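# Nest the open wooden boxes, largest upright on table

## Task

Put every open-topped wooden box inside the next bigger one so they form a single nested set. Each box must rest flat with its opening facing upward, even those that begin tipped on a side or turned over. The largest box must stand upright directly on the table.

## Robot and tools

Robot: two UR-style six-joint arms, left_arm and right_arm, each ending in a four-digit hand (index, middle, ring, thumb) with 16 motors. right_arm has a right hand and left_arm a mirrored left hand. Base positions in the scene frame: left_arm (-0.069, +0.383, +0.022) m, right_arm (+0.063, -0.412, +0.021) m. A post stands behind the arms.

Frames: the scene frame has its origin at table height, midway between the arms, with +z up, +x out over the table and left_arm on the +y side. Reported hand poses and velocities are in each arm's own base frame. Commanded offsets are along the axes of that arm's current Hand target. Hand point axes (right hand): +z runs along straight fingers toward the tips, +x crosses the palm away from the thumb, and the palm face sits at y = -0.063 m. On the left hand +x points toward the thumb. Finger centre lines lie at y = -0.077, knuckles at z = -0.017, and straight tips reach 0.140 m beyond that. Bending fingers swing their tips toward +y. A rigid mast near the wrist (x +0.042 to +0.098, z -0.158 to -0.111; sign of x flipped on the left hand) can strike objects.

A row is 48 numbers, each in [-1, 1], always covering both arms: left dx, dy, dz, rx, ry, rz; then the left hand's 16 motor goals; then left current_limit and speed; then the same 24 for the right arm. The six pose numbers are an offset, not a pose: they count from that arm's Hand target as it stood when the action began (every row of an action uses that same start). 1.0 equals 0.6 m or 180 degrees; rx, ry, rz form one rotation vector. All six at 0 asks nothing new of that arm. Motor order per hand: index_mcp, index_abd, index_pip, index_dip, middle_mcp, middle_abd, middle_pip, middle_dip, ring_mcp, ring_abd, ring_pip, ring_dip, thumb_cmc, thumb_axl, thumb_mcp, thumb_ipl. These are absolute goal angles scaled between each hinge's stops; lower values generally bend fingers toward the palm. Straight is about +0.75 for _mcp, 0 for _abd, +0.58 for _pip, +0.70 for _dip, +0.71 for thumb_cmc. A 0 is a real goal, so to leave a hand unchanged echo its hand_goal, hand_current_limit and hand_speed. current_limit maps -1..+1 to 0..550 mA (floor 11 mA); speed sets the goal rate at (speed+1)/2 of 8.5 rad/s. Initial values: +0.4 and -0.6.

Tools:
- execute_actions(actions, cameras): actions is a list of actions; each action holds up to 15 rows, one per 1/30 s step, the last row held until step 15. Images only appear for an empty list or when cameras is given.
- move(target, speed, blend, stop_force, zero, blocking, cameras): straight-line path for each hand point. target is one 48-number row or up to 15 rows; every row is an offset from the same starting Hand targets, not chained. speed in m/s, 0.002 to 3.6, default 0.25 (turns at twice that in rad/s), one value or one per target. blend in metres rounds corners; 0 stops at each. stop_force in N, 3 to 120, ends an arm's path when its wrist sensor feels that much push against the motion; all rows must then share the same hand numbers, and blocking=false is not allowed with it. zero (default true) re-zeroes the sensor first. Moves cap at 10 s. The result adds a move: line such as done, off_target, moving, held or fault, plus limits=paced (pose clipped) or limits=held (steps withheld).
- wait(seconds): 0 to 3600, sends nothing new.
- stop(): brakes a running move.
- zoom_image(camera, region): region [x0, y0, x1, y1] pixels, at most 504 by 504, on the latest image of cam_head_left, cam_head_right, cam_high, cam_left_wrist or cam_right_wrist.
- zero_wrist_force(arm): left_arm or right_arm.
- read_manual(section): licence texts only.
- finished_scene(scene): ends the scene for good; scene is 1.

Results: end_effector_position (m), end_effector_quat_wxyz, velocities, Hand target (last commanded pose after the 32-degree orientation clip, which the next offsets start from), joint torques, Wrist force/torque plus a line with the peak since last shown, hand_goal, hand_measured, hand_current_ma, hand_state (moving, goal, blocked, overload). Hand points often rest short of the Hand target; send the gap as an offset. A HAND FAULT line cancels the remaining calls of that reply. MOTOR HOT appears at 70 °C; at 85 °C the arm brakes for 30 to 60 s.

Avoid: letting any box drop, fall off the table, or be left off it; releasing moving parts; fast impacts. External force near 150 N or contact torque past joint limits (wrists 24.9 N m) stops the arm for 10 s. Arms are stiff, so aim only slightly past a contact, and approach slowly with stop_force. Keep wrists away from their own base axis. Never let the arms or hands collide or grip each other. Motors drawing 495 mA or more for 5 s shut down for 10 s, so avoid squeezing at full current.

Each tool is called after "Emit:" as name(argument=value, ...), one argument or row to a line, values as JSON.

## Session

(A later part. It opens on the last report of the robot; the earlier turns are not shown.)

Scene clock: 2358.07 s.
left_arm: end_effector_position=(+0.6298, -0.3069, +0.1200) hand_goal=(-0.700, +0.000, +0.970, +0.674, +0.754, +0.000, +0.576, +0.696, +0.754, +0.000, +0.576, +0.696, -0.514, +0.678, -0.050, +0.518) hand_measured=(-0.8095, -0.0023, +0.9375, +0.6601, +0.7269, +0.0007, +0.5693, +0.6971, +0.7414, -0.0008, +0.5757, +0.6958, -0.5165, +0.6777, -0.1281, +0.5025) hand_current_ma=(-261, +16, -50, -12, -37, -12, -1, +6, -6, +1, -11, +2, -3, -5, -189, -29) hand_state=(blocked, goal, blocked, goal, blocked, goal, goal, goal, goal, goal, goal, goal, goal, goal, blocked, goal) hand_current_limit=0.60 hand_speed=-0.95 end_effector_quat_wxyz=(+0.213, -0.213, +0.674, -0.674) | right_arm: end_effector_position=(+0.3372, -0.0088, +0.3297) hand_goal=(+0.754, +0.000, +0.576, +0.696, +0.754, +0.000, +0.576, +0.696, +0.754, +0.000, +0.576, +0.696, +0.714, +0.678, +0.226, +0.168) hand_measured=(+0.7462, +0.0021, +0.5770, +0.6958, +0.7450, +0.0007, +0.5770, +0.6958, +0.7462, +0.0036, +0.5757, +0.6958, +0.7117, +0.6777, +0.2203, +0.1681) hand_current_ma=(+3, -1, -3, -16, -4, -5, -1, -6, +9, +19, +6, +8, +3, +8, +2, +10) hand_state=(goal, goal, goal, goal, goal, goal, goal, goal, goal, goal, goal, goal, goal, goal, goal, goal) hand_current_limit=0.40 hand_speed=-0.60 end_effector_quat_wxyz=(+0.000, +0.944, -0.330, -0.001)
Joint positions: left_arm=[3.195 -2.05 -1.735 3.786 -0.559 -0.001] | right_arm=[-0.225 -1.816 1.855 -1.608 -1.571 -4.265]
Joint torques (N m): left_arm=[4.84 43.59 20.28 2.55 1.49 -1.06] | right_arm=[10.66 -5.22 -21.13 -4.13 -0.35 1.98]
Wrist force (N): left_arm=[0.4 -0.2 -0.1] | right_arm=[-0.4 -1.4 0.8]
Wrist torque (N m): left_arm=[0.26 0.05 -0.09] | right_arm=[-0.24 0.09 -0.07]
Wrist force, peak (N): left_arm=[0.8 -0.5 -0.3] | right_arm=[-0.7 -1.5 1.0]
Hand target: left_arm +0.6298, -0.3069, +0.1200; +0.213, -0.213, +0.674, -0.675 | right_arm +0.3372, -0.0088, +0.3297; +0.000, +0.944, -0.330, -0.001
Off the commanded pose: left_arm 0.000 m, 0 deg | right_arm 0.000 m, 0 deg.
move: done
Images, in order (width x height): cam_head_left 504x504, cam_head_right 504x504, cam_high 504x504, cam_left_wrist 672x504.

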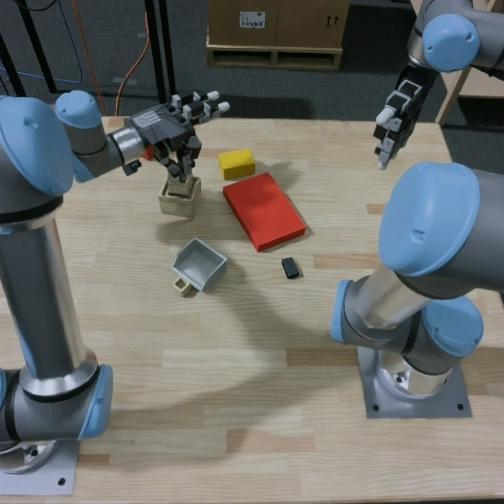

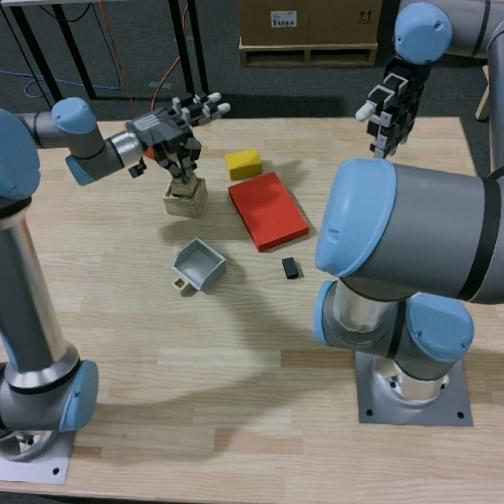

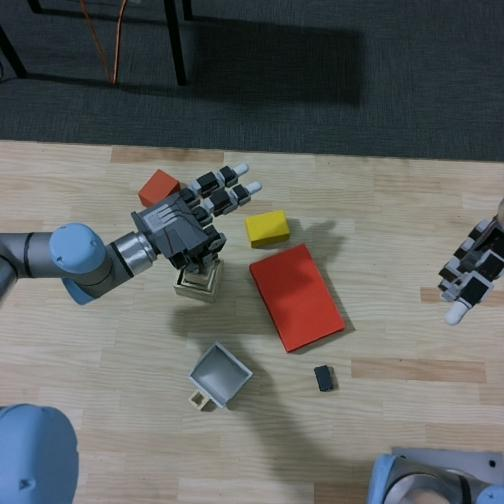

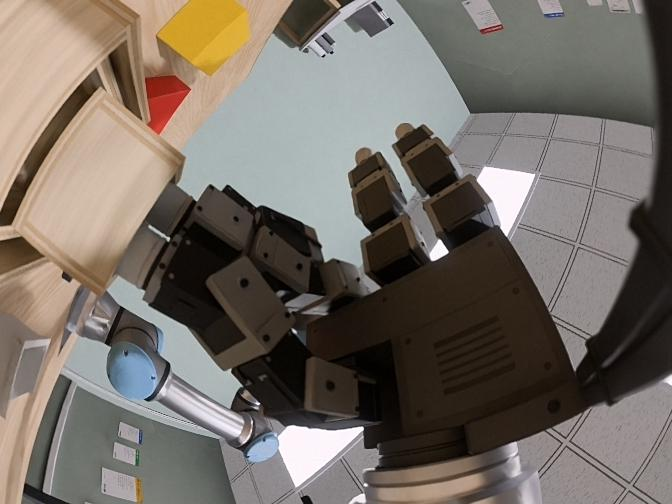

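Emit:
move(
  target=[
    [-0.0017,-0.0008,-0.0027,0.0056,0,-0.0062,-0.70,0,0.9708,0.6739,0.754,0,0.576,0.6957,0.754,0,0.576,0.6957,-0.514,0.678,-0.05,0.5189,0.6,-0.95,0,0,0,0,0,0,0.754,0,0.576,0.696,0.754,0,0.576,0.696,0.754,0,0.576,0.696,0.714,0.678,0.226,0.168,0.4,-0.6],
    [-0.0017,0.02,-0.0027,0.0056,0,-0.0062,-0.70,0,0.9708,0.6739,0.754,0,0.576,0.6957,0.754,0,0.576,0.6957,-0.514,0.678,-0.05,0.5189,0.6,-0.95,0,0,0,0,0,0,0.754,0,0.576,0.696,0.754,0,0.576,0.696,0.754,0,0.576,0.696,0.714,0.678,0.226,0.168,0.4,-0.6],
  ],
  speed=0.006,
  stop_force=3,
  cameras=["cam_high","cam_head_right","cam_head_left","cam_left_wrist"],
)

Emit:
zoom_image(
  camera="cam_high",
  region=[172, 256, 222, 306],
)

Emit:
zoom_image(
  camera="cam_head_left",
  region=[156, 172, 206, 222],
)

Emit:
zoom_image(
  camera="cam_head_right",
  region=[160, 172, 210, 222],
)

Emit:
zoom_image(
  camera="cam_left_wrist",
  region=[0, 0, 160, 160],
)

Scene clock: 2413.20 s.
left_arm: end_effector_position=(+0.6297, -0.3050, +0.1079) hand_goal=(-0.700, +0.000, +0.970, +0.674, +0.754, +0.000, +0.576, +0.696, +0.754, +0.000, +0.576, +0.696, -0.514, +0.678, -0.050, +0.518) hand_measured=(-0.8095, -0.0023, +0.9375, +0.6601, +0.7269, +0.0007, +0.5693, +0.6971, +0.7426, +0.0007, +0.5757, +0.6958, -0.5165, +0.6777, -0.1271, +0.5025) hand_current_ma=(-254, +2, -44, -31, -45, +1, +4, -9, -7, +8, -9, +0, -4, -12, -202, -32) hand_state=(blocked, goal, blocked, goal, blocked, goal, goal, goal, goal, goal, goal, goal, goal, goal, blocked, goal) hand_current_limit=0.60 hand_speed=-0.95 end_effector_quat_wxyz=(+0.209, -0.217, +0.666, -0.682) | right_arm: end_effector_position=(+0.3372, -0.0088, +0.3297) hand_goal=(+0.754, +0.000, +0.576, +0.696, +0.754, +0.000, +0.576, +0.696, +0.754, +0.000, +0.576, +0.696, +0.714, +0.678, +0.226, +0.168) hand_measured=(+0.7462, +0.0036, +0.5770, +0.6958, +0.7462, +0.0021, +0.5770, +0.6971, +0.7474, +0.0036, +0.5770, +0.6958, +0.7117, +0.6777, +0.2203, +0.1672) hand_current_ma=(-12, +3, -3, -9, -2, -10, -2, -7, +1, +11, +3, +3, +7, -3, +0, +12) hand_state=(goal, goal, goal, goal, goal, goal, goal, goal, goal, goal, goal, goal, goal, goal, goal, goal) hand_current_limit=0.40 hand_speed=-0.60 end_effector_quat_wxyz=(+0.000, +0.944, -0.330, -0.001)
Joint positions: left_arm=[3.203 -2.067 -1.76 3.862 -0.551 -0.049] | right_arm=[-0.225 -1.816 1.855 -1.608 -1.571 -4.265]
Joint torques (N m): left_arm=[-5.13 42.99 17.01 -0.93 -2.23 1.57] | right_arm=[11.24 -5.31 -21.4 -4.22 -0.31 2.07]
Wrist force (N): left_arm=[0.2 -0.3 0.0] | right_arm=[-0.3 -1.1 1.0]
Wrist torque (N m): left_arm=[0.23 0.06 0.02] | right_arm=[-0.21 0.08 -0.05]
Wrist force, peak (N): left_arm=[0.7 -0.4 -0.3] | right_arm=[-0.5 -1.6 1.1]
Hand target: left_arm +0.6297, -0.3050, +0.1080; +0.209, -0.217, +0.666, -0.682 | right_arm +0.3372, -0.0088, +0.3297; +0.000, +0.944, -0.330, -0.001
Off the commanded pose: left_arm 0.000 m, 0 deg | right_arm 0.000 m, 0 deg.
move: done
Images, in order (width x height): cam_head_left 504x504, cam_head_right 504x504, cam_high 504x504, cam_left_wrist 672x504.

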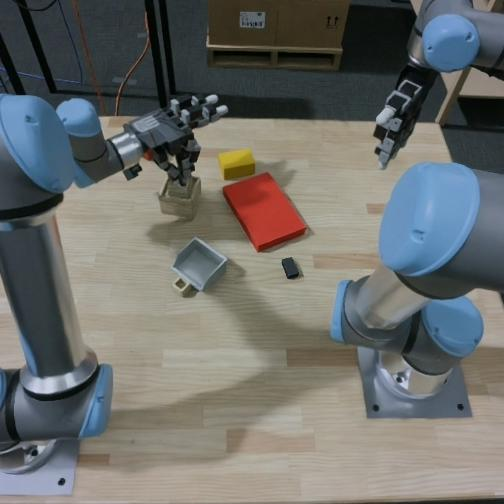

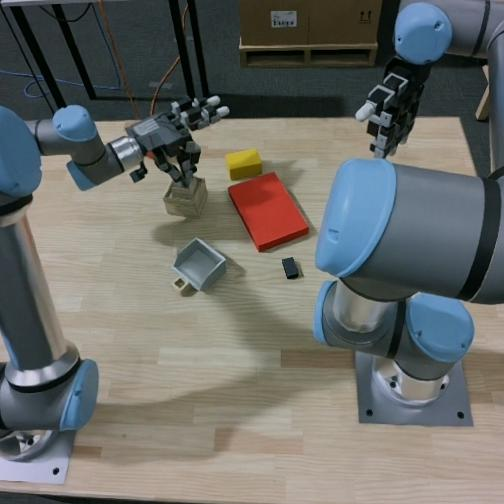

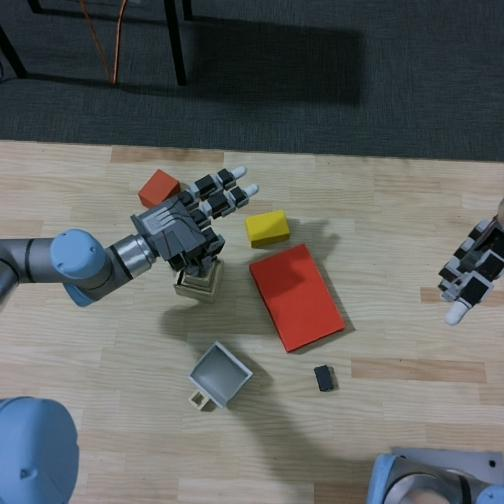

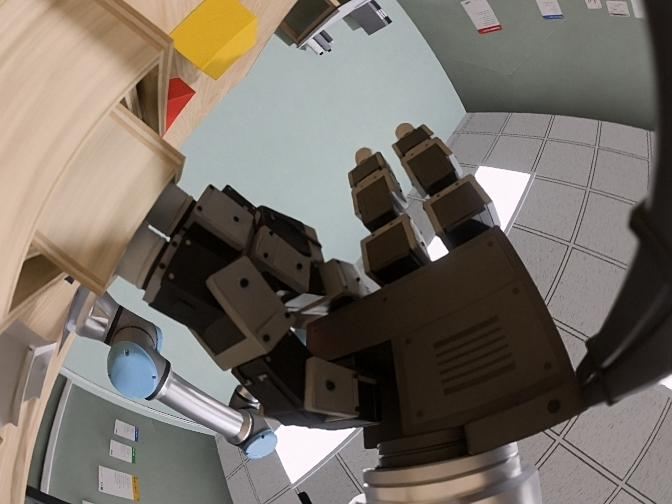

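Scaled by 10.080 from the camera's image (finer frame: 720x720).

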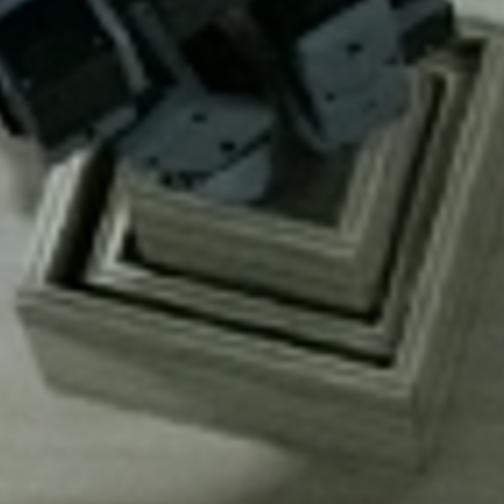

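Scaled by 10.080 from the camera's image (finer frame: 720x720).

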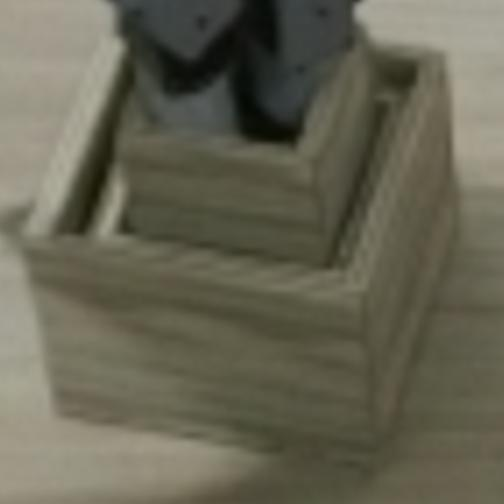

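Scaled by 10.080 from the camera's image (finer frame: 720x720).

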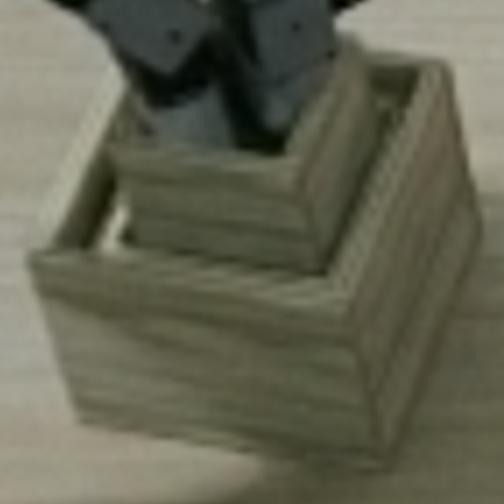

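Scaled by 3.150 from the camera's image (finer frame: 960x720).

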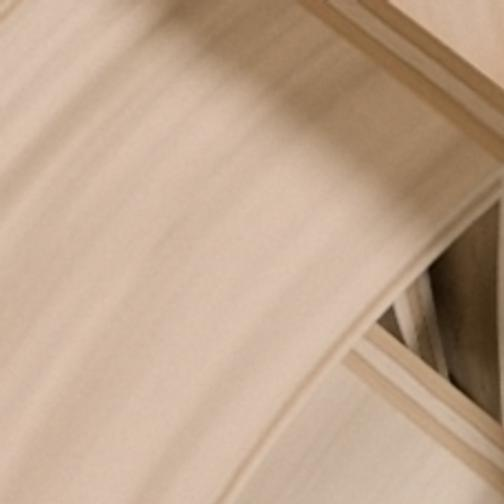

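Emit:
move(
  target=[0,0.0417,0,0,0,0,-0.70,0,0.9708,0.6739,0.754,0,0.576,0.6957,0.754,0,0.576,0.6957,-0.514,0.678,-0.05,0.5189,0.6,-0.95,0,0,0,0,0,0,0.754,0,0.576,0.696,0.754,0,0.576,0.696,0.754,0,0.576,0.696,0.714,0.678,0.226,0.168,0.4,-0.6],
  speed=0.008,
  stop_force=3,
  cameras=["cam_high","cam_head_right","cam_head_left"],
)

Emit:
zoom_image(
  camera="cam_high",
  region=[172, 256, 222, 306],
)

Emit:
zoom_image(
  camera="cam_head_left",
  region=[150, 160, 210, 220],
)

Scene clock: 2424.87 s.
left_arm: end_effector_position=(+0.6296, -0.3057, +0.0829) hand_goal=(-0.700, +0.000, +0.970, +0.674, +0.754, +0.000, +0.576, +0.696, +0.754, +0.000, +0.576, +0.696, -0.514, +0.678, -0.050, +0.518) hand_measured=(-0.8095, -0.0023, +0.9375, +0.6601, +0.7269, +0.0007, +0.5680, +0.6971, +0.7426, -0.0008, +0.5757, +0.6971, -0.5165, +0.6777, -0.1271, +0.5025) hand_current_ma=(-237, +2, -35, -19, -56, +7, +4, +3, -8, -4, -4, +2, +5, -8, -207, -26) hand_state=(blocked, goal, blocked, goal, blocked, goal, goal, goal, goal, goal, goal, goal, goal, goal, blocked, goal) hand_current_limit=0.60 hand_speed=-0.95 end_effector_quat_wxyz=(+0.209, -0.217, +0.666, -0.682) | right_arm: end_effector_position=(+0.3372, -0.0088, +0.3297) hand_goal=(+0.754, +0.000, +0.576, +0.696, +0.754, +0.000, +0.576, +0.696, +0.754, +0.000, +0.576, +0.696, +0.714, +0.678, +0.226, +0.168) hand_measured=(+0.7462, +0.0036, +0.5770, +0.6958, +0.7462, +0.0007, +0.5770, +0.6958, +0.7462, +0.0051, +0.5770, +0.6971, +0.7117, +0.6767, +0.2193, +0.1681) hand_current_ma=(-5, +6, -15, -14, -5, -12, +2, -8, +6, +8, +8, +2, +5, +13, +1, +13) hand_state=(goal, goal, goal, goal, goal, goal, goal, goal, goal, goal, goal, goal, goal, goal, goal, goal) hand_current_limit=0.40 hand_speed=-0.60 end_effector_quat_wxyz=(+0.000, +0.944, -0.330, -0.001)
Joint positions: left_arm=[3.202 -2.107 -1.777 3.919 -0.552 -0.049] | right_arm=[-0.225 -1.816 1.855 -1.608 -1.571 -4.265]
Joint torques (N m): left_arm=[-8.3 48.4 16.59 -1.3 -2.52 1.5] | right_arm=[10.85 -5.37 -21.97 -4.08 -0.33 2.01]
Wrist force (N): left_arm=[0.3 0.0 -0.1] | right_arm=[-0.5 -1.3 1.1]
Wrist torque (N m): left_arm=[0.28 0.06 0.01] | right_arm=[-0.25 0.09 -0.07]
Wrist force, peak (N): left_arm=[0.4 -0.7 -0.5] | right_arm=[-0.7 -1.7 1.0]
Hand target: left_arm +0.6296, -0.3057, +0.0830; +0.209, -0.217, +0.666, -0.682 | right_arm +0.3372, -0.0088, +0.3297; +0.000, +0.944, -0.330, -0.001
Off the commanded pose: left_arm 0.000 m, 0 deg | right_arm 0.000 m, 0 deg.
move: done
Images, in order (width x height): cam_head_left 504x504, cam_head_right 504x504, cam_high 504x504.

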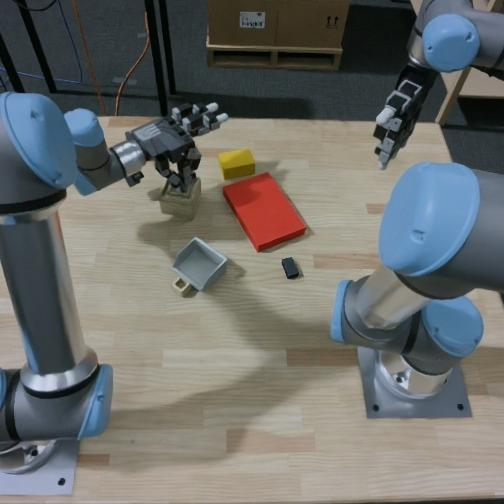

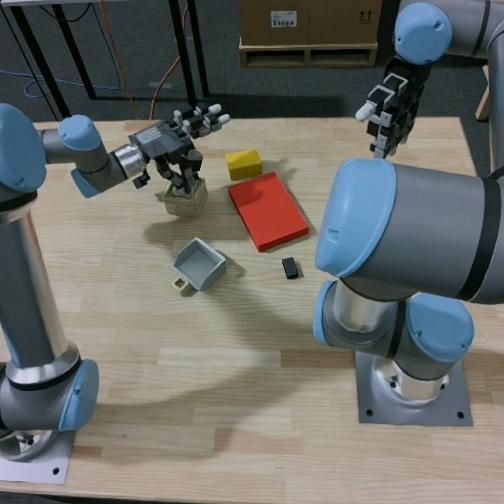

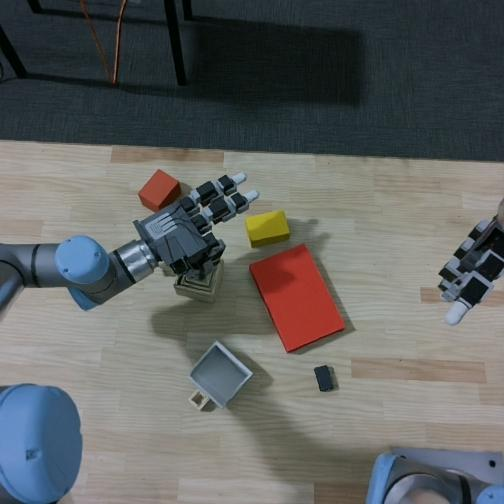

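Scaled by 10.080 from the camera's image (finer frame: 720x720).

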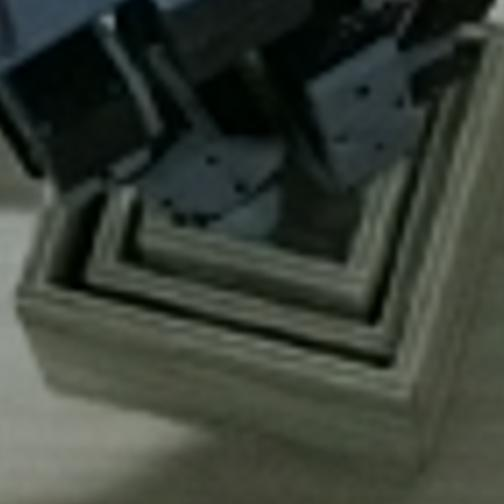

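Scaled by 8.400 from the camera's image (finer frame: 720x720).

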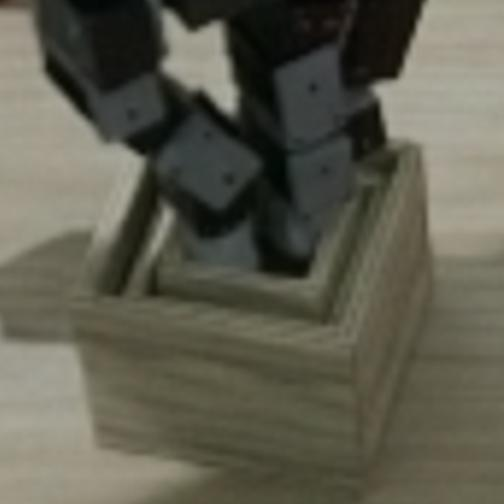

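Emit:
move(
  target=[0,0.045,0,0,0,0,-0.70,0,0.9708,0.6739,0.754,0,0.576,0.6957,0.754,0,0.576,0.6957,-0.514,0.678,-0.05,0.5189,0.6,-0.95,0,0,0,0,0,0,0.754,0,0.576,0.696,0.754,0,0.576,0.696,0.754,0,0.576,0.696,0.714,0.678,0.226,0.168,0.4,-0.6],
  speed=0.005,
  stop_force=3,
  cameras=["cam_high","cam_head_right","cam_head_left","cam_left_wrist"],
)

Emit:
zoom_image(
  camera="cam_high",
  region=[172, 256, 222, 306],
)

Emit:
zoom_image(
  camera="cam_head_left",
  region=[150, 160, 210, 220],
)

Scene clock: 2433.87 s.
left_arm: end_effector_position=(+0.6295, -0.3061, +0.0655) hand_goal=(-0.700, +0.000, +0.970, +0.674, +0.754, +0.000, +0.576, +0.696, +0.754, +0.000, +0.576, +0.696, -0.514, +0.678, -0.050, +0.518) hand_measured=(-0.8070, +0.0007, +0.9375, +0.6601, +0.7269, +0.0007, +0.5680, +0.6971, +0.7426, -0.0008, +0.5757, +0.6958, -0.5140, +0.6809, -0.1281, +0.5006) hand_current_ma=(-251, +8, -47, -6, -52, +6, -7, -7, -17, +15, -9, +2, +0, +0, -202, -17) hand_state=(blocked, goal, blocked, goal, blocked, goal, goal, goal, goal, goal, goal, goal, goal, goal, blocked, goal) hand_current_limit=0.60 hand_speed=-0.95 end_effector_quat_wxyz=(+0.209, -0.217, +0.666, -0.682) | right_arm: end_effector_position=(+0.3372, -0.0088, +0.3297) hand_goal=(+0.754, +0.000, +0.576, +0.696, +0.754, +0.000, +0.576, +0.696, +0.754, +0.000, +0.576, +0.696, +0.714, +0.678, +0.226, +0.168) hand_measured=(+0.7462, +0.0036, +0.5770, +0.6958, +0.7450, +0.0021, +0.5770, +0.6958, +0.7462, +0.0051, +0.5770, +0.6958, +0.7117, +0.6777, +0.2203, +0.1672) hand_current_ma=(+0, +2, -5, -16, +1, +0, +0, -4, +0, +10, +6, -2, +8, +12, -4, +4) hand_state=(goal, goal, goal, goal, goal, goal, goal, goal, goal, goal, goal, goal, goal, goal, goal, goal) hand_current_limit=0.40 hand_speed=-0.60 end_effector_quat_wxyz=(+0.000, +0.944, -0.330, -0.001)
Joint positions: left_arm=[3.201 -2.136 -1.787 3.957 -0.553 -0.049] | right_arm=[-0.225 -1.816 1.855 -1.608 -1.571 -4.265]
Joint torques (N m): left_arm=[-5.67 52.17 22.68 -1.09 -1.21 2.29] | right_arm=[10.43 -5.53 -21.8 -4.09 -0.36 2.03]
Wrist force (N): left_arm=[0.5 -2.5 0.7] | right_arm=[-0.4 -1.4 0.8]
Wrist torque (N m): left_arm=[0.04 0.04 0.03] | right_arm=[-0.24 0.09 -0.07]
Wrist force, peak (N): left_arm=[0.6 -4.3 0.8] | right_arm=[-0.7 -1.6 1.0]
Hand target: left_arm +0.6295, -0.3061, +0.0655; +0.209, -0.217, +0.666, -0.682 (not the last commanded pose) | right_arm +0.3372, -0.0088, +0.3297; +0.000, +0.944, -0.330, -0.001
Off the commanded pose: left_arm 0.010 m, 0 deg | right_arm 0.000 m, 0 deg.
move: contact (left_arm)
Images, in order (width x height): cam_head_left 504x504, cam_head_right 504x504, cam_high 504x504, cam_left_wrist 672x504.

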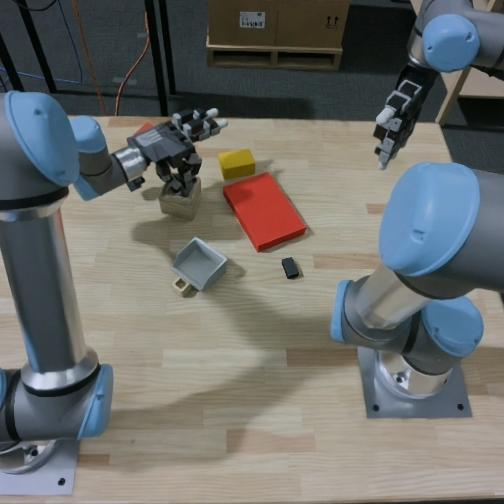

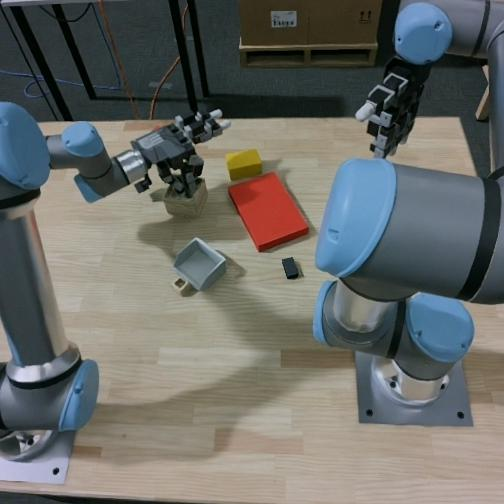

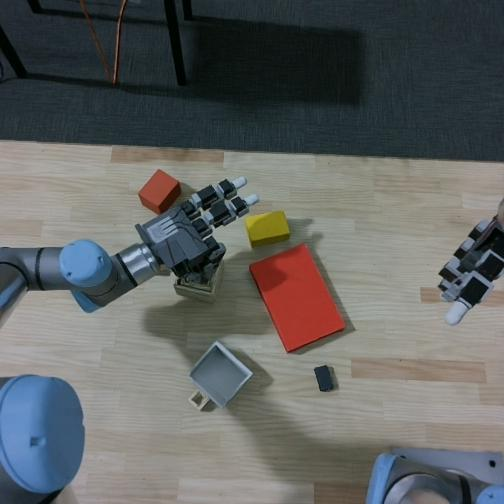

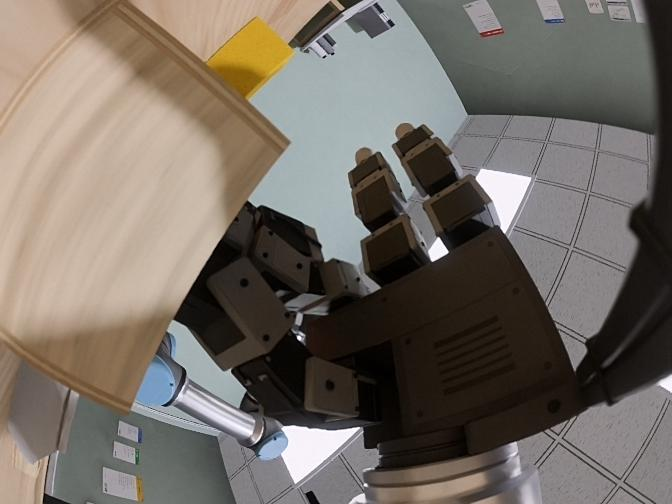

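Scaled by 10.080 from the camera's image (finer frame: 720x720).

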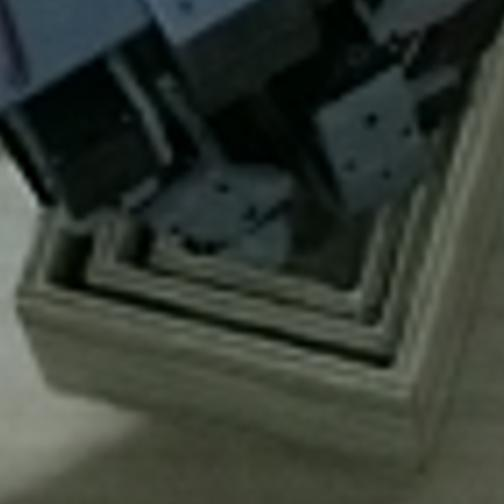

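Scaled by 8.400 from the camera's image (finer frame: 720x720).

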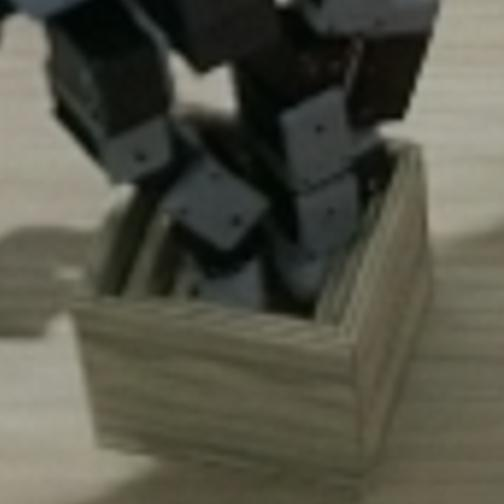

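Emit:
move(
  target=[
    [0,0,0,0,0,0,-0.80,0,0.9708,0.6739,0.754,0,0.576,0.6957,0.754,0,0.576,0.6957,-0.514,0.678,-0.12,0.5189,0.6,-0.95,0,0,0,0,0,0,0.754,0,0.576,0.696,0.754,0,0.576,0.696,0.754,0,0.576,0.696,0.714,0.678,0.226,0.168,0.4,-0.6],
    [0,0,0,0,0,0,-0.8493,0,0.9708,0.6739,0.754,0,0.576,0.6957,0.754,0,0.576,0.6957,-0.514,0.678,-0.1629,0.5189,0.6,-0.95,0,0,0,0,0,0,0.754,0,0.576,0.696,0.754,0,0.576,0.696,0.754,0,0.576,0.696,0.714,0.678,0.226,0.168,0.4,-0.6],
  ],
  speed=0.005,
)

Emit:
move(
  target=[0,-0.06,0,0,0,0,-0.8493,0,0.9708,0.6739,0.754,0,0.576,0.6957,0.754,0,0.576,0.6957,-0.514,0.678,-0.1629,0.5189,0.6,-0.95,0,0,0,0,0,0,0.754,0,0.576,0.696,0.754,0,0.576,0.696,0.754,0,0.576,0.696,0.714,0.678,0.226,0.168,0.4,-0.6],
  speed=0.02,
  cameras=["cam_high","cam_head_left","cam_left_wrist"],
)

Emit:
zoom_image(
  camera="cam_head_left",
  region=[150, 160, 210, 220],
)

Emit:
zoom_image(
  camera="cam_high",
  region=[172, 256, 222, 306],
)

Scene clock: 2442.87 s.
left_arm: end_effector_position=(+0.6295, -0.3061, +0.0655) hand_goal=(-0.850, +0.000, +0.970, +0.674, +0.754, +0.000, +0.576, +0.696, +0.754, +0.000, +0.576, +0.696, -0.514, +0.678, -0.162, +0.518) hand_measured=(-0.8420, -0.0023, +0.9632, +0.6690, +0.7269, +0.0007, +0.5693, +0.6971, +0.7426, -0.0008, +0.5757, +0.6958, -0.5153, +0.6809, -0.1528, +0.5149) hand_current_ma=(+7, +20, +1, -8, -40, +1, +5, +2, -7, +20, +4, -3, +3, -2, +13, -18) hand_state=(goal, goal, goal, goal, blocked, goal, goal, goal, goal, goal, goal, goal, goal, goal, goal, goal) hand_current_limit=0.60 hand_speed=-0.95 end_effector_quat_wxyz=(+0.209, -0.217, +0.666, -0.682) | right_arm: end_effector_position=(+0.3372, -0.0088, +0.3297) hand_goal=(+0.754, +0.000, +0.576, +0.696, +0.754, +0.000, +0.576, +0.696, +0.754, +0.000, +0.576, +0.696, +0.714, +0.678, +0.226, +0.168) hand_measured=(+0.7450, +0.0036, +0.5770, +0.6958, +0.7462, +0.0021, +0.5770, +0.6958, +0.7462, +0.0051, +0.5770, +0.6958, +0.7104, +0.6777, +0.2203, +0.1681) hand_current_ma=(-1, -1, +3, -9, -6, -11, +5, -11, +17, +11, -2, +1, -1, +10, +2, +6) hand_state=(goal, goal, goal, goal, goal, goal, goal, goal, goal, goal, goal, goal, goal, goal, goal, goal) hand_current_limit=0.40 hand_speed=-0.60 end_effector_quat_wxyz=(+0.000, +0.944, -0.330, -0.001)
Joint positions: left_arm=[3.201 -2.136 -1.787 3.957 -0.553 -0.049] | right_arm=[-0.225 -1.816 1.855 -1.608 -1.571 -4.265]
Joint torques (N m): left_arm=[5.74 51.67 24.37 -0.17 1.66 2.33] | right_arm=[10.59 -5.96 -21.19 -4.08 -0.31 2]
Wrist force (N): left_arm=[0.4 -0.3 0.2] | right_arm=[-0.5 -1.0 0.9]
Wrist torque (N m): left_arm=[0.23 0.05 0.02] | right_arm=[-0.20 0.11 -0.07]
Wrist force, peak (N): left_arm=[0.3 -2.6 0.4] | right_arm=[-0.9 -1.6 0.7]
Hand target: left_arm +0.6295, -0.3061, +0.0655; +0.209, -0.217, +0.666, -0.682 | right_arm +0.3372, -0.0088, +0.3297; +0.000, +0.944, -0.330, -0.001
Off the commanded pose: left_arm 0.000 m, 0 deg | right_arm 0.000 m, 0 deg.
move: done

Scene clock: 2444.93 s.
left_arm: end_effector_position=(+0.6297, -0.3052, +0.1017) hand_goal=(-0.850, +0.000, +0.970, +0.674, +0.754, +0.000, +0.576, +0.696, +0.754, +0.000, +0.576, +0.696, -0.514, +0.678, -0.162, +0.518) hand_measured=(-0.8420, -0.0008, +0.9632, +0.6690, +0.7269, +0.0007, +0.5693, +0.6971, +0.7426, -0.0008, +0.5757, +0.6958, -0.5165, +0.6809, -0.1519, +0.5140) hand_current_ma=(+5, +5, -4, +4, -36, +7, -1, +6, -19, +15, -3, +2, +8, -6, +20, -3) hand_state=(goal, goal, goal, goal, blocked, goal, goal, goal, goal, goal, goal, goal, goal, goal, goal, goal) hand_current_limit=0.60 hand_speed=-0.95 end_effector_quat_wxyz=(+0.209, -0.217, +0.666, -0.682) | right_arm: end_effector_position=(+0.3372, -0.0088, +0.3297) hand_goal=(+0.754, +0.000, +0.576, +0.696, +0.754, +0.000, +0.576, +0.696, +0.754, +0.000, +0.576, +0.696, +0.714, +0.678, +0.226, +0.168) hand_measured=(+0.7474, +0.0036, +0.5770, +0.6958, +0.7450, +0.0021, +0.5770, +0.6958, +0.7462, +0.0036, +0.5770, +0.6971, +0.7117, +0.6777, +0.2203, +0.1672) hand_current_ma=(-4, -1, -3, -5, +2, -4, +0, -7, +9, +4, +9, +3, +4, -2, +6, +12) hand_state=(goal, goal, goal, goal, goal, goal, goal, goal, goal, goal, goal, goal, goal, goal, goal, goal) hand_current_limit=0.40 hand_speed=-0.60 end_effector_quat_wxyz=(+0.000, +0.944, -0.330, -0.001)
Joint positions: left_arm=[3.202 -2.077 -1.764 3.877 -0.551 -0.049] | right_arm=[-0.225 -1.816 1.855 -1.608 -1.571 -4.265]
Joint torques (N m): left_arm=[8.33 29.27 19.3 2.97 1.94 -1.09] | right_arm=[10.09 -5.48 -21.84 -4.06 -0.41 2.06]
Wrist force (N): left_arm=[0.4 -0.6 -0.4] | right_arm=[-0.6 -1.3 0.7]
Wrist torque (N m): left_arm=[0.26 0.03 0.02] | right_arm=[-0.21 0.12 -0.09]
Wrist force, peak (N): left_arm=[0.4 -1.0 0.3] | right_arm=[-0.3 -1.7 0.9]
Hand target: left_arm +0.6297, -0.3052, +0.1015; +0.209, -0.217, +0.666, -0.682 | right_arm +0.3372, -0.0088, +0.3297; +0.000, +0.944, -0.330, -0.001
Off the commanded pose: left_arm 0.000 m, 0 deg | right_arm 0.000 m, 0 deg.
move: done
Images, in order (width x height): cam_head_left 504x504, cam_high 504x504, cam_left_wrist 672x504.

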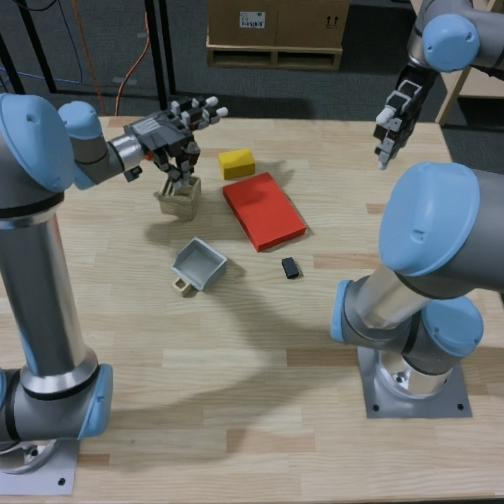

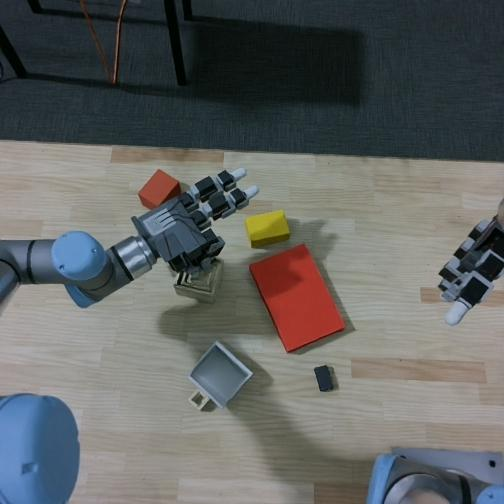

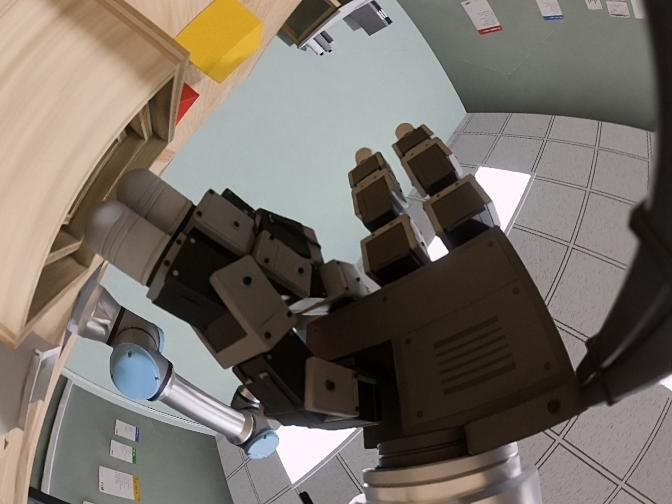

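Scaled by 8.400 from the camera's image (finer frame: 720x720).

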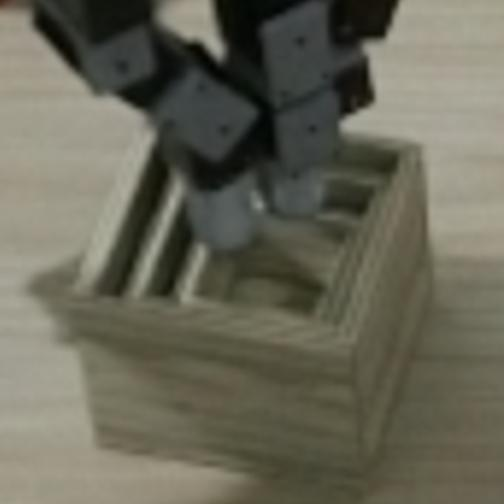

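Scaled by 10.080 from the camera's image (finer frame: 720x720).

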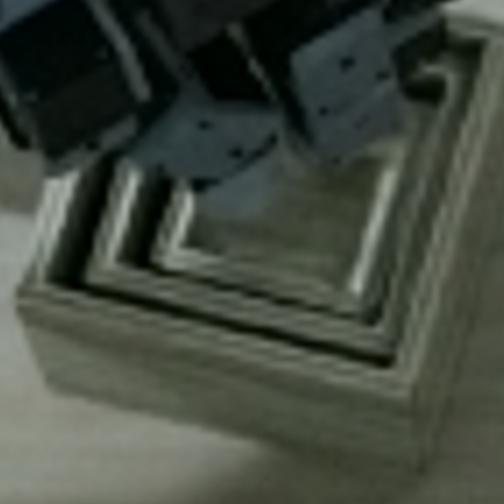

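Emit:
move(
  target=[
    [0,-0.12,0,0,0,0,-0.8493,0,0.9708,0.6739,0.754,0,0.576,0.6957,0.754,0,0.576,0.6957,-0.514,0.678,-0.1629,0.5189,0.6,-0.8,0,0,0,0,0,0,0.754,0,0.576,0.696,0.754,0,0.576,0.696,0.754,0,0.576,0.696,0.714,0.678,0.226,0.168,0.4,-0.6],
    [-0.10,-0.25,-0.25,-0.0056,0,0.0062,-0.8493,0,0.9708,0.6739,0.754,0,0.576,0.6957,0.754,0,0.576,0.6957,-0.514,0.678,-0.1629,0.5189,0.6,-0.8,0,0,0,0,0,0,0.754,0,0.576,0.696,0.754,0,0.576,0.696,0.754,0,0.576,0.696,0.714,0.678,0.226,0.168,0.4,-0.6],
  ],
  speed=[0.05,0.2],
  blend=[0.01,0],
  cameras=["cam_high","cam_head_right","cam_head_left","cam_left_wrist"],
)

Emit:
zoom_image(
  camera="cam_high",
  region=[170, 330, 270, 430],
)

Emit:
zoom_image(
  camera="cam_head_right",
  region=[160, 230, 240, 310],
)

Emit:
zoom_image(
  camera="cam_head_left",
  region=[160, 230, 240, 310],
)

Emit:
zoom_image(
  camera="cam_high",
  region=[165, 240, 230, 305],
)

Scene clock: 2516.83 s.
left_arm: end_effector_position=(+0.5934, -0.1442, +0.2477) hand_goal=(-0.850, +0.000, +0.970, +0.674, +0.754, +0.000, +0.576, +0.696, +0.754, +0.000, +0.576, +0.696, -0.514, +0.678, -0.162, +0.518) hand_measured=(-0.8444, +0.0007, +0.9645, +0.6690, +0.7269, +0.0021, +0.5693, +0.6983, +0.7414, +0.0007, +0.5757, +0.6958, -0.5153, +0.6798, -0.1528, +0.5149) hand_current_ma=(+8, +17, -3, +1, -39, +2, +4, +3, -17, +6, -3, +12, -1, +1, +10, -27) hand_state=(goal, goal, goal, goal, blocked, goal, goal, goal, goal, goal, goal, goal, goal, goal, goal, goal) hand_current_limit=0.60 hand_speed=-0.80 end_effector_quat_wxyz=(+0.213, -0.212, +0.674, -0.674) | right_arm: end_effector_position=(+0.3372, -0.0088, +0.3297) hand_goal=(+0.754, +0.000, +0.576, +0.696, +0.754, +0.000, +0.576, +0.696, +0.754, +0.000, +0.576, +0.696, +0.714, +0.678, +0.226, +0.168) hand_measured=(+0.7462, +0.0021, +0.5770, +0.6958, +0.7450, +0.0021, +0.5770, +0.6958, +0.7462, +0.0051, +0.5770, +0.6958, +0.7129, +0.6777, +0.2203, +0.1681) hand_current_ma=(-4, -10, -5, +1, +5, -7, +7, -7, +8, +11, +3, -2, -4, +10, +8, +13) hand_state=(goal, goal, goal, goal, goal, goal, goal, goal, goal, goal, goal, goal, goal, goal, goal, goal) hand_current_limit=0.40 hand_speed=-0.60 end_effector_quat_wxyz=(+0.000, +0.944, -0.330, -0.001)
Joint positions: left_arm=[3.539 -1.806 -1.71 3.521 -0.214 -0.003] | right_arm=[-0.225 -1.816 1.855 -1.608 -1.571 -4.265]
Joint torques (N m): left_arm=[5.59 18.52 15.28 2.74 0.15 -2] | right_arm=[10.7 -5.46 -22 -4.12 -0.41 2.04]
Wrist force (N): left_arm=[0.3 -0.7 -0.1] | right_arm=[-0.5 -1.2 0.7]
Wrist torque (N m): left_arm=[0.22 0.07 -0.11] | right_arm=[-0.20 0.11 -0.07]
Wrist force, peak (N): left_arm=[-0.3 -1.1 -1.8] | right_arm=[-0.9 -1.5 1.1]
Hand target: left_arm +0.5933, -0.1441, +0.2476; +0.213, -0.212, +0.674, -0.675 | right_arm +0.3372, -0.0088, +0.3297; +0.000, +0.944, -0.330, -0.001
Off the commanded pose: left_arm 0.000 m, 0 deg | right_arm 0.000 m, 0 deg.
move: done
Images, in order (width x height): cam_head_left 504x504, cam_head_right 504x504, cam_high 504x504, cam_left_wrist 672x504.

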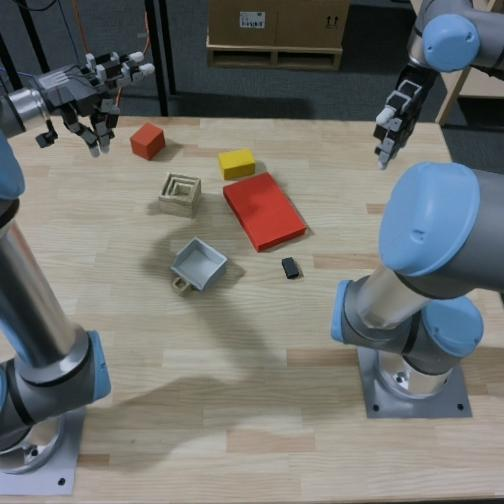

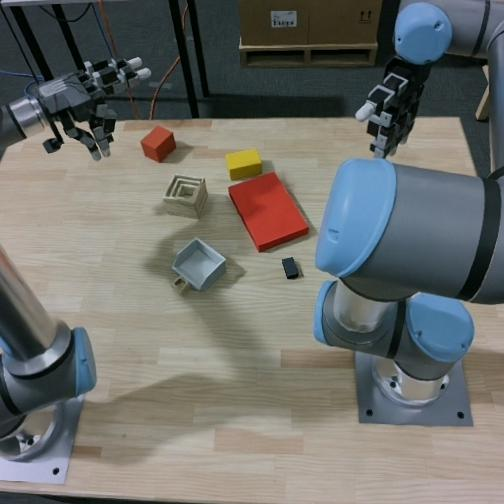

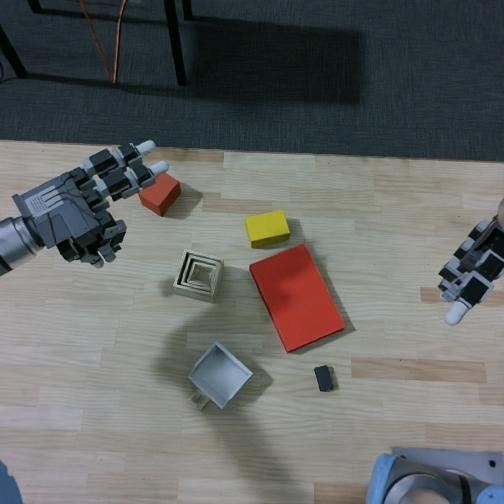

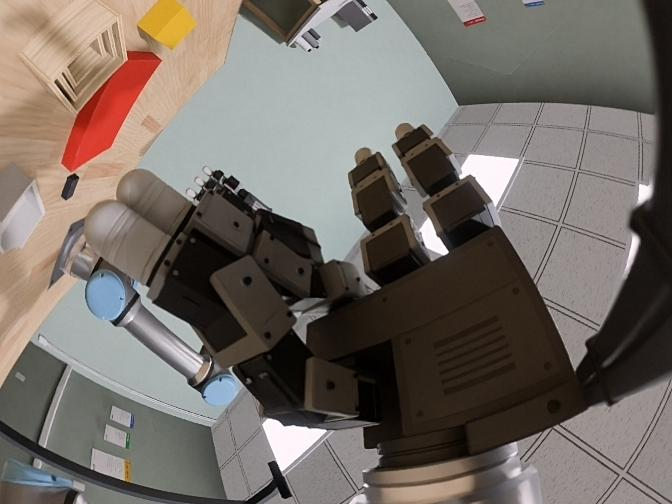

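Scaled by 5.040 from the camera's image (finer frame: 720x720).

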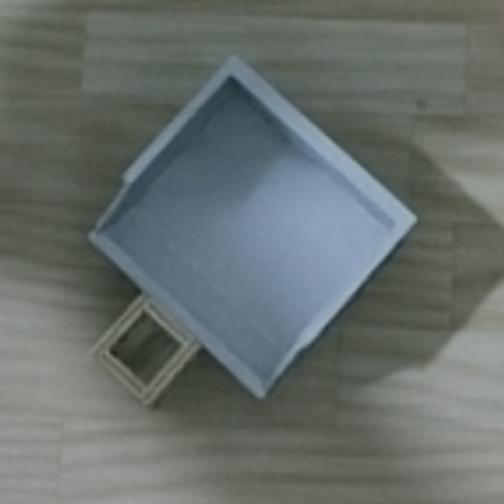

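Scaled by 6.300 from the camera's image (finer frame: 720x720).

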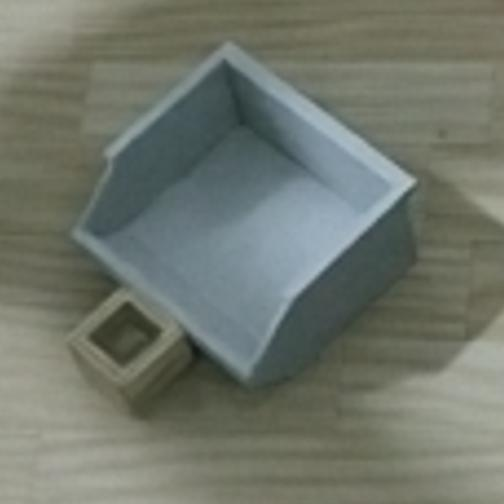

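Scaled by 6.300 from the camera's image (finer frame: 720x720).

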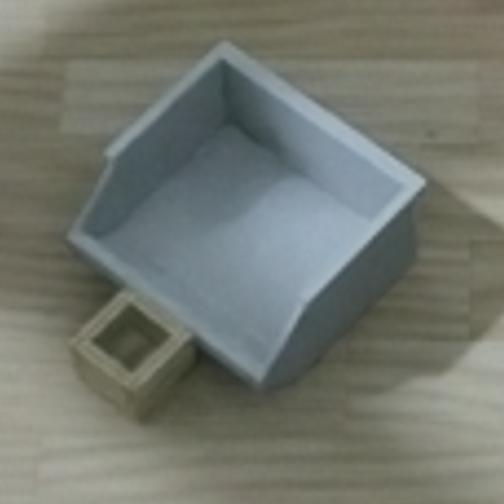

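Scaled by 7.754 from the camera's image (finer frame: 720x720).

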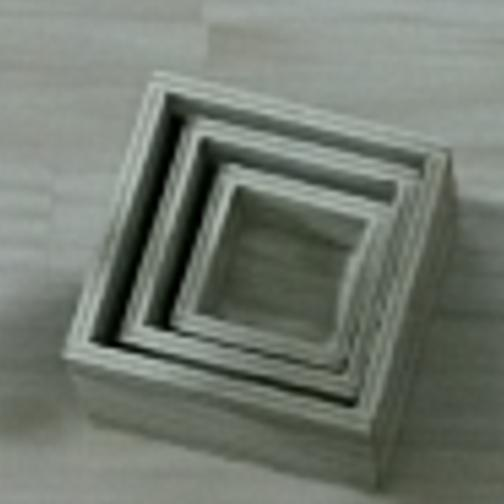

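Emit:
move(
  target=[0.4683,0.0795,-0.0470,0,-0.0778,0,-0.6740,0,0.7839,0.6957,0.754,0,0.576,0.6957,0.754,0,0.576,0.6957,-0.514,0.678,-0.0562,0.3838,0.6,-0.8,0,0,0,0,0,0,0.754,0,0.576,0.696,0.754,0,0.576,0.696,0.754,0,0.576,0.696,0.714,0.678,0.226,0.168,0.4,-0.6],
  speed=0.2,
  cameras=["cam_high","cam_head_right","cam_head_left","cam_left_wrist"],
)

Scene clock: 2574.47 s.
left_arm: end_effector_position=(+0.3472, -0.2824, +0.1997) hand_goal=(-0.674, +0.000, +0.784, +0.696, +0.754, +0.000, +0.576, +0.696, +0.754, +0.000, +0.576, +0.696, -0.514, +0.678, -0.056, +0.384) hand_measured=(-0.6732, +0.0021, +0.7823, +0.6920, +0.7269, +0.0007, +0.5680, +0.6971, +0.7414, +0.0021, +0.5770, +0.6958, -0.5153, +0.6777, -0.0549, +0.3853) hand_current_ma=(+5, +1, -6, -6, -54, +8, -24, +13, +1, +5, -6, -2, -18, -6, +12, -15) hand_state=(goal, goal, goal, goal, blocked, goal, goal, goal, goal, goal, goal, goal, goal, goal, goal, goal) hand_current_limit=0.60 hand_speed=-0.80 end_effector_quat_wxyz=(+0.294, -0.293, +0.643, -0.644) | right_arm: end_effector_position=(+0.3372, -0.0088, +0.3297) hand_goal=(+0.754, +0.000, +0.576, +0.696, +0.754, +0.000, +0.576, +0.696, +0.754, +0.000, +0.576, +0.696, +0.714, +0.678, +0.226, +0.168) hand_measured=(+0.7462, +0.0036, +0.5770, +0.6971, +0.7450, +0.0007, +0.5770, +0.6958, +0.7462, +0.0051, +0.5770, +0.6971, +0.7117, +0.6777, +0.2203, +0.1681) hand_current_ma=(-4, -3, +2, -5, -4, -8, -1, -5, +6, +16, -2, +8, +0, +11, +1, +19) hand_state=(goal, goal, goal, goal, goal, goal, goal, goal, goal, goal, goal, goal, goal, goal, goal, goal) hand_current_limit=0.40 hand_speed=-0.60 end_effector_quat_wxyz=(+0.000, +0.944, -0.330, -0.001)
Joint positions: left_arm=[3.244 -1.131 -2.439 3.572 -0.754 -0.001] | right_arm=[-0.225 -1.816 1.855 -1.608 -1.571 -4.265]
Joint torques (N m): left_arm=[-7.02 5.05 14.58 3.54 -2.28 2.09] | right_arm=[10.91 -5.51 -22.14 -4 -0.37 1.97]
Wrist force (N): left_arm=[0.3 -0.8 0.2] | right_arm=[-0.5 -1.3 0.6]
Wrist torque (N m): left_arm=[0.18 0.07 -0.06] | right_arm=[-0.21 0.12 -0.07]
Wrist force, peak (N): left_arm=[2.0 -0.2 -1.0] | right_arm=[-0.5 -1.6 1.0]
Hand target: left_arm +0.3472, -0.2824, +0.1996; +0.294, -0.293, +0.643, -0.644 | right_arm +0.3372, -0.0088, +0.3297; +0.000, +0.944, -0.330, -0.001
Off the commanded pose: left_arm 0.000 m, 0 deg | right_arm 0.000 m, 0 deg.
move: done
Images, in order (width x height): cam_head_left 504x504, cam_head_right 504x504, cam_high 504x504, cam_left_wrist 672x504.

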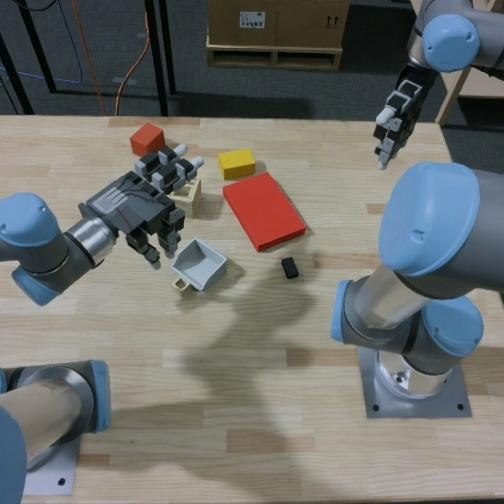

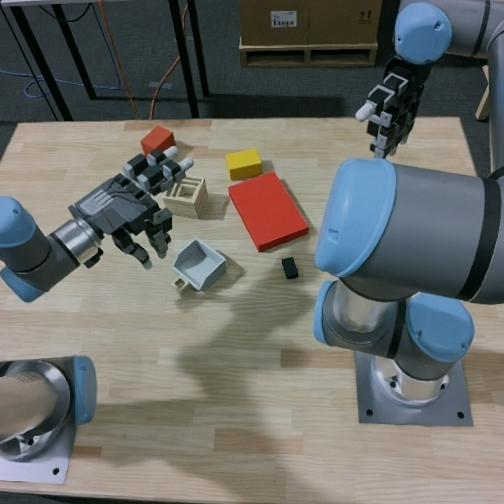

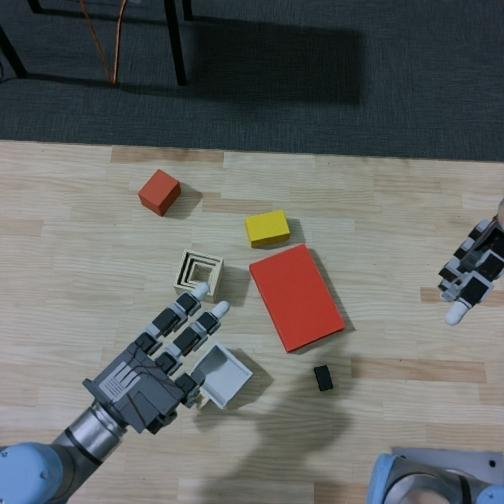

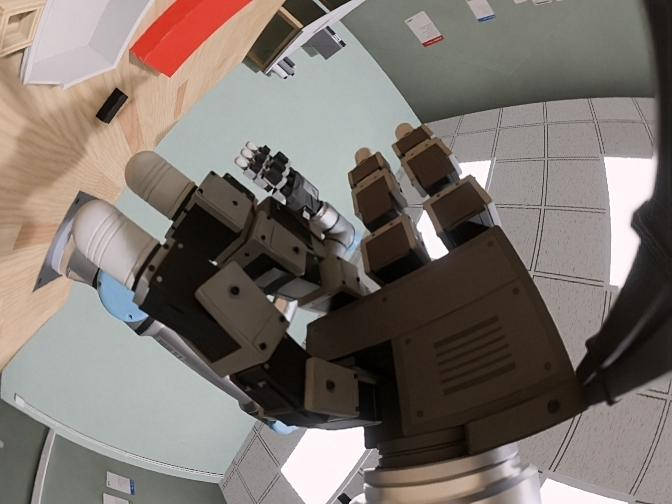

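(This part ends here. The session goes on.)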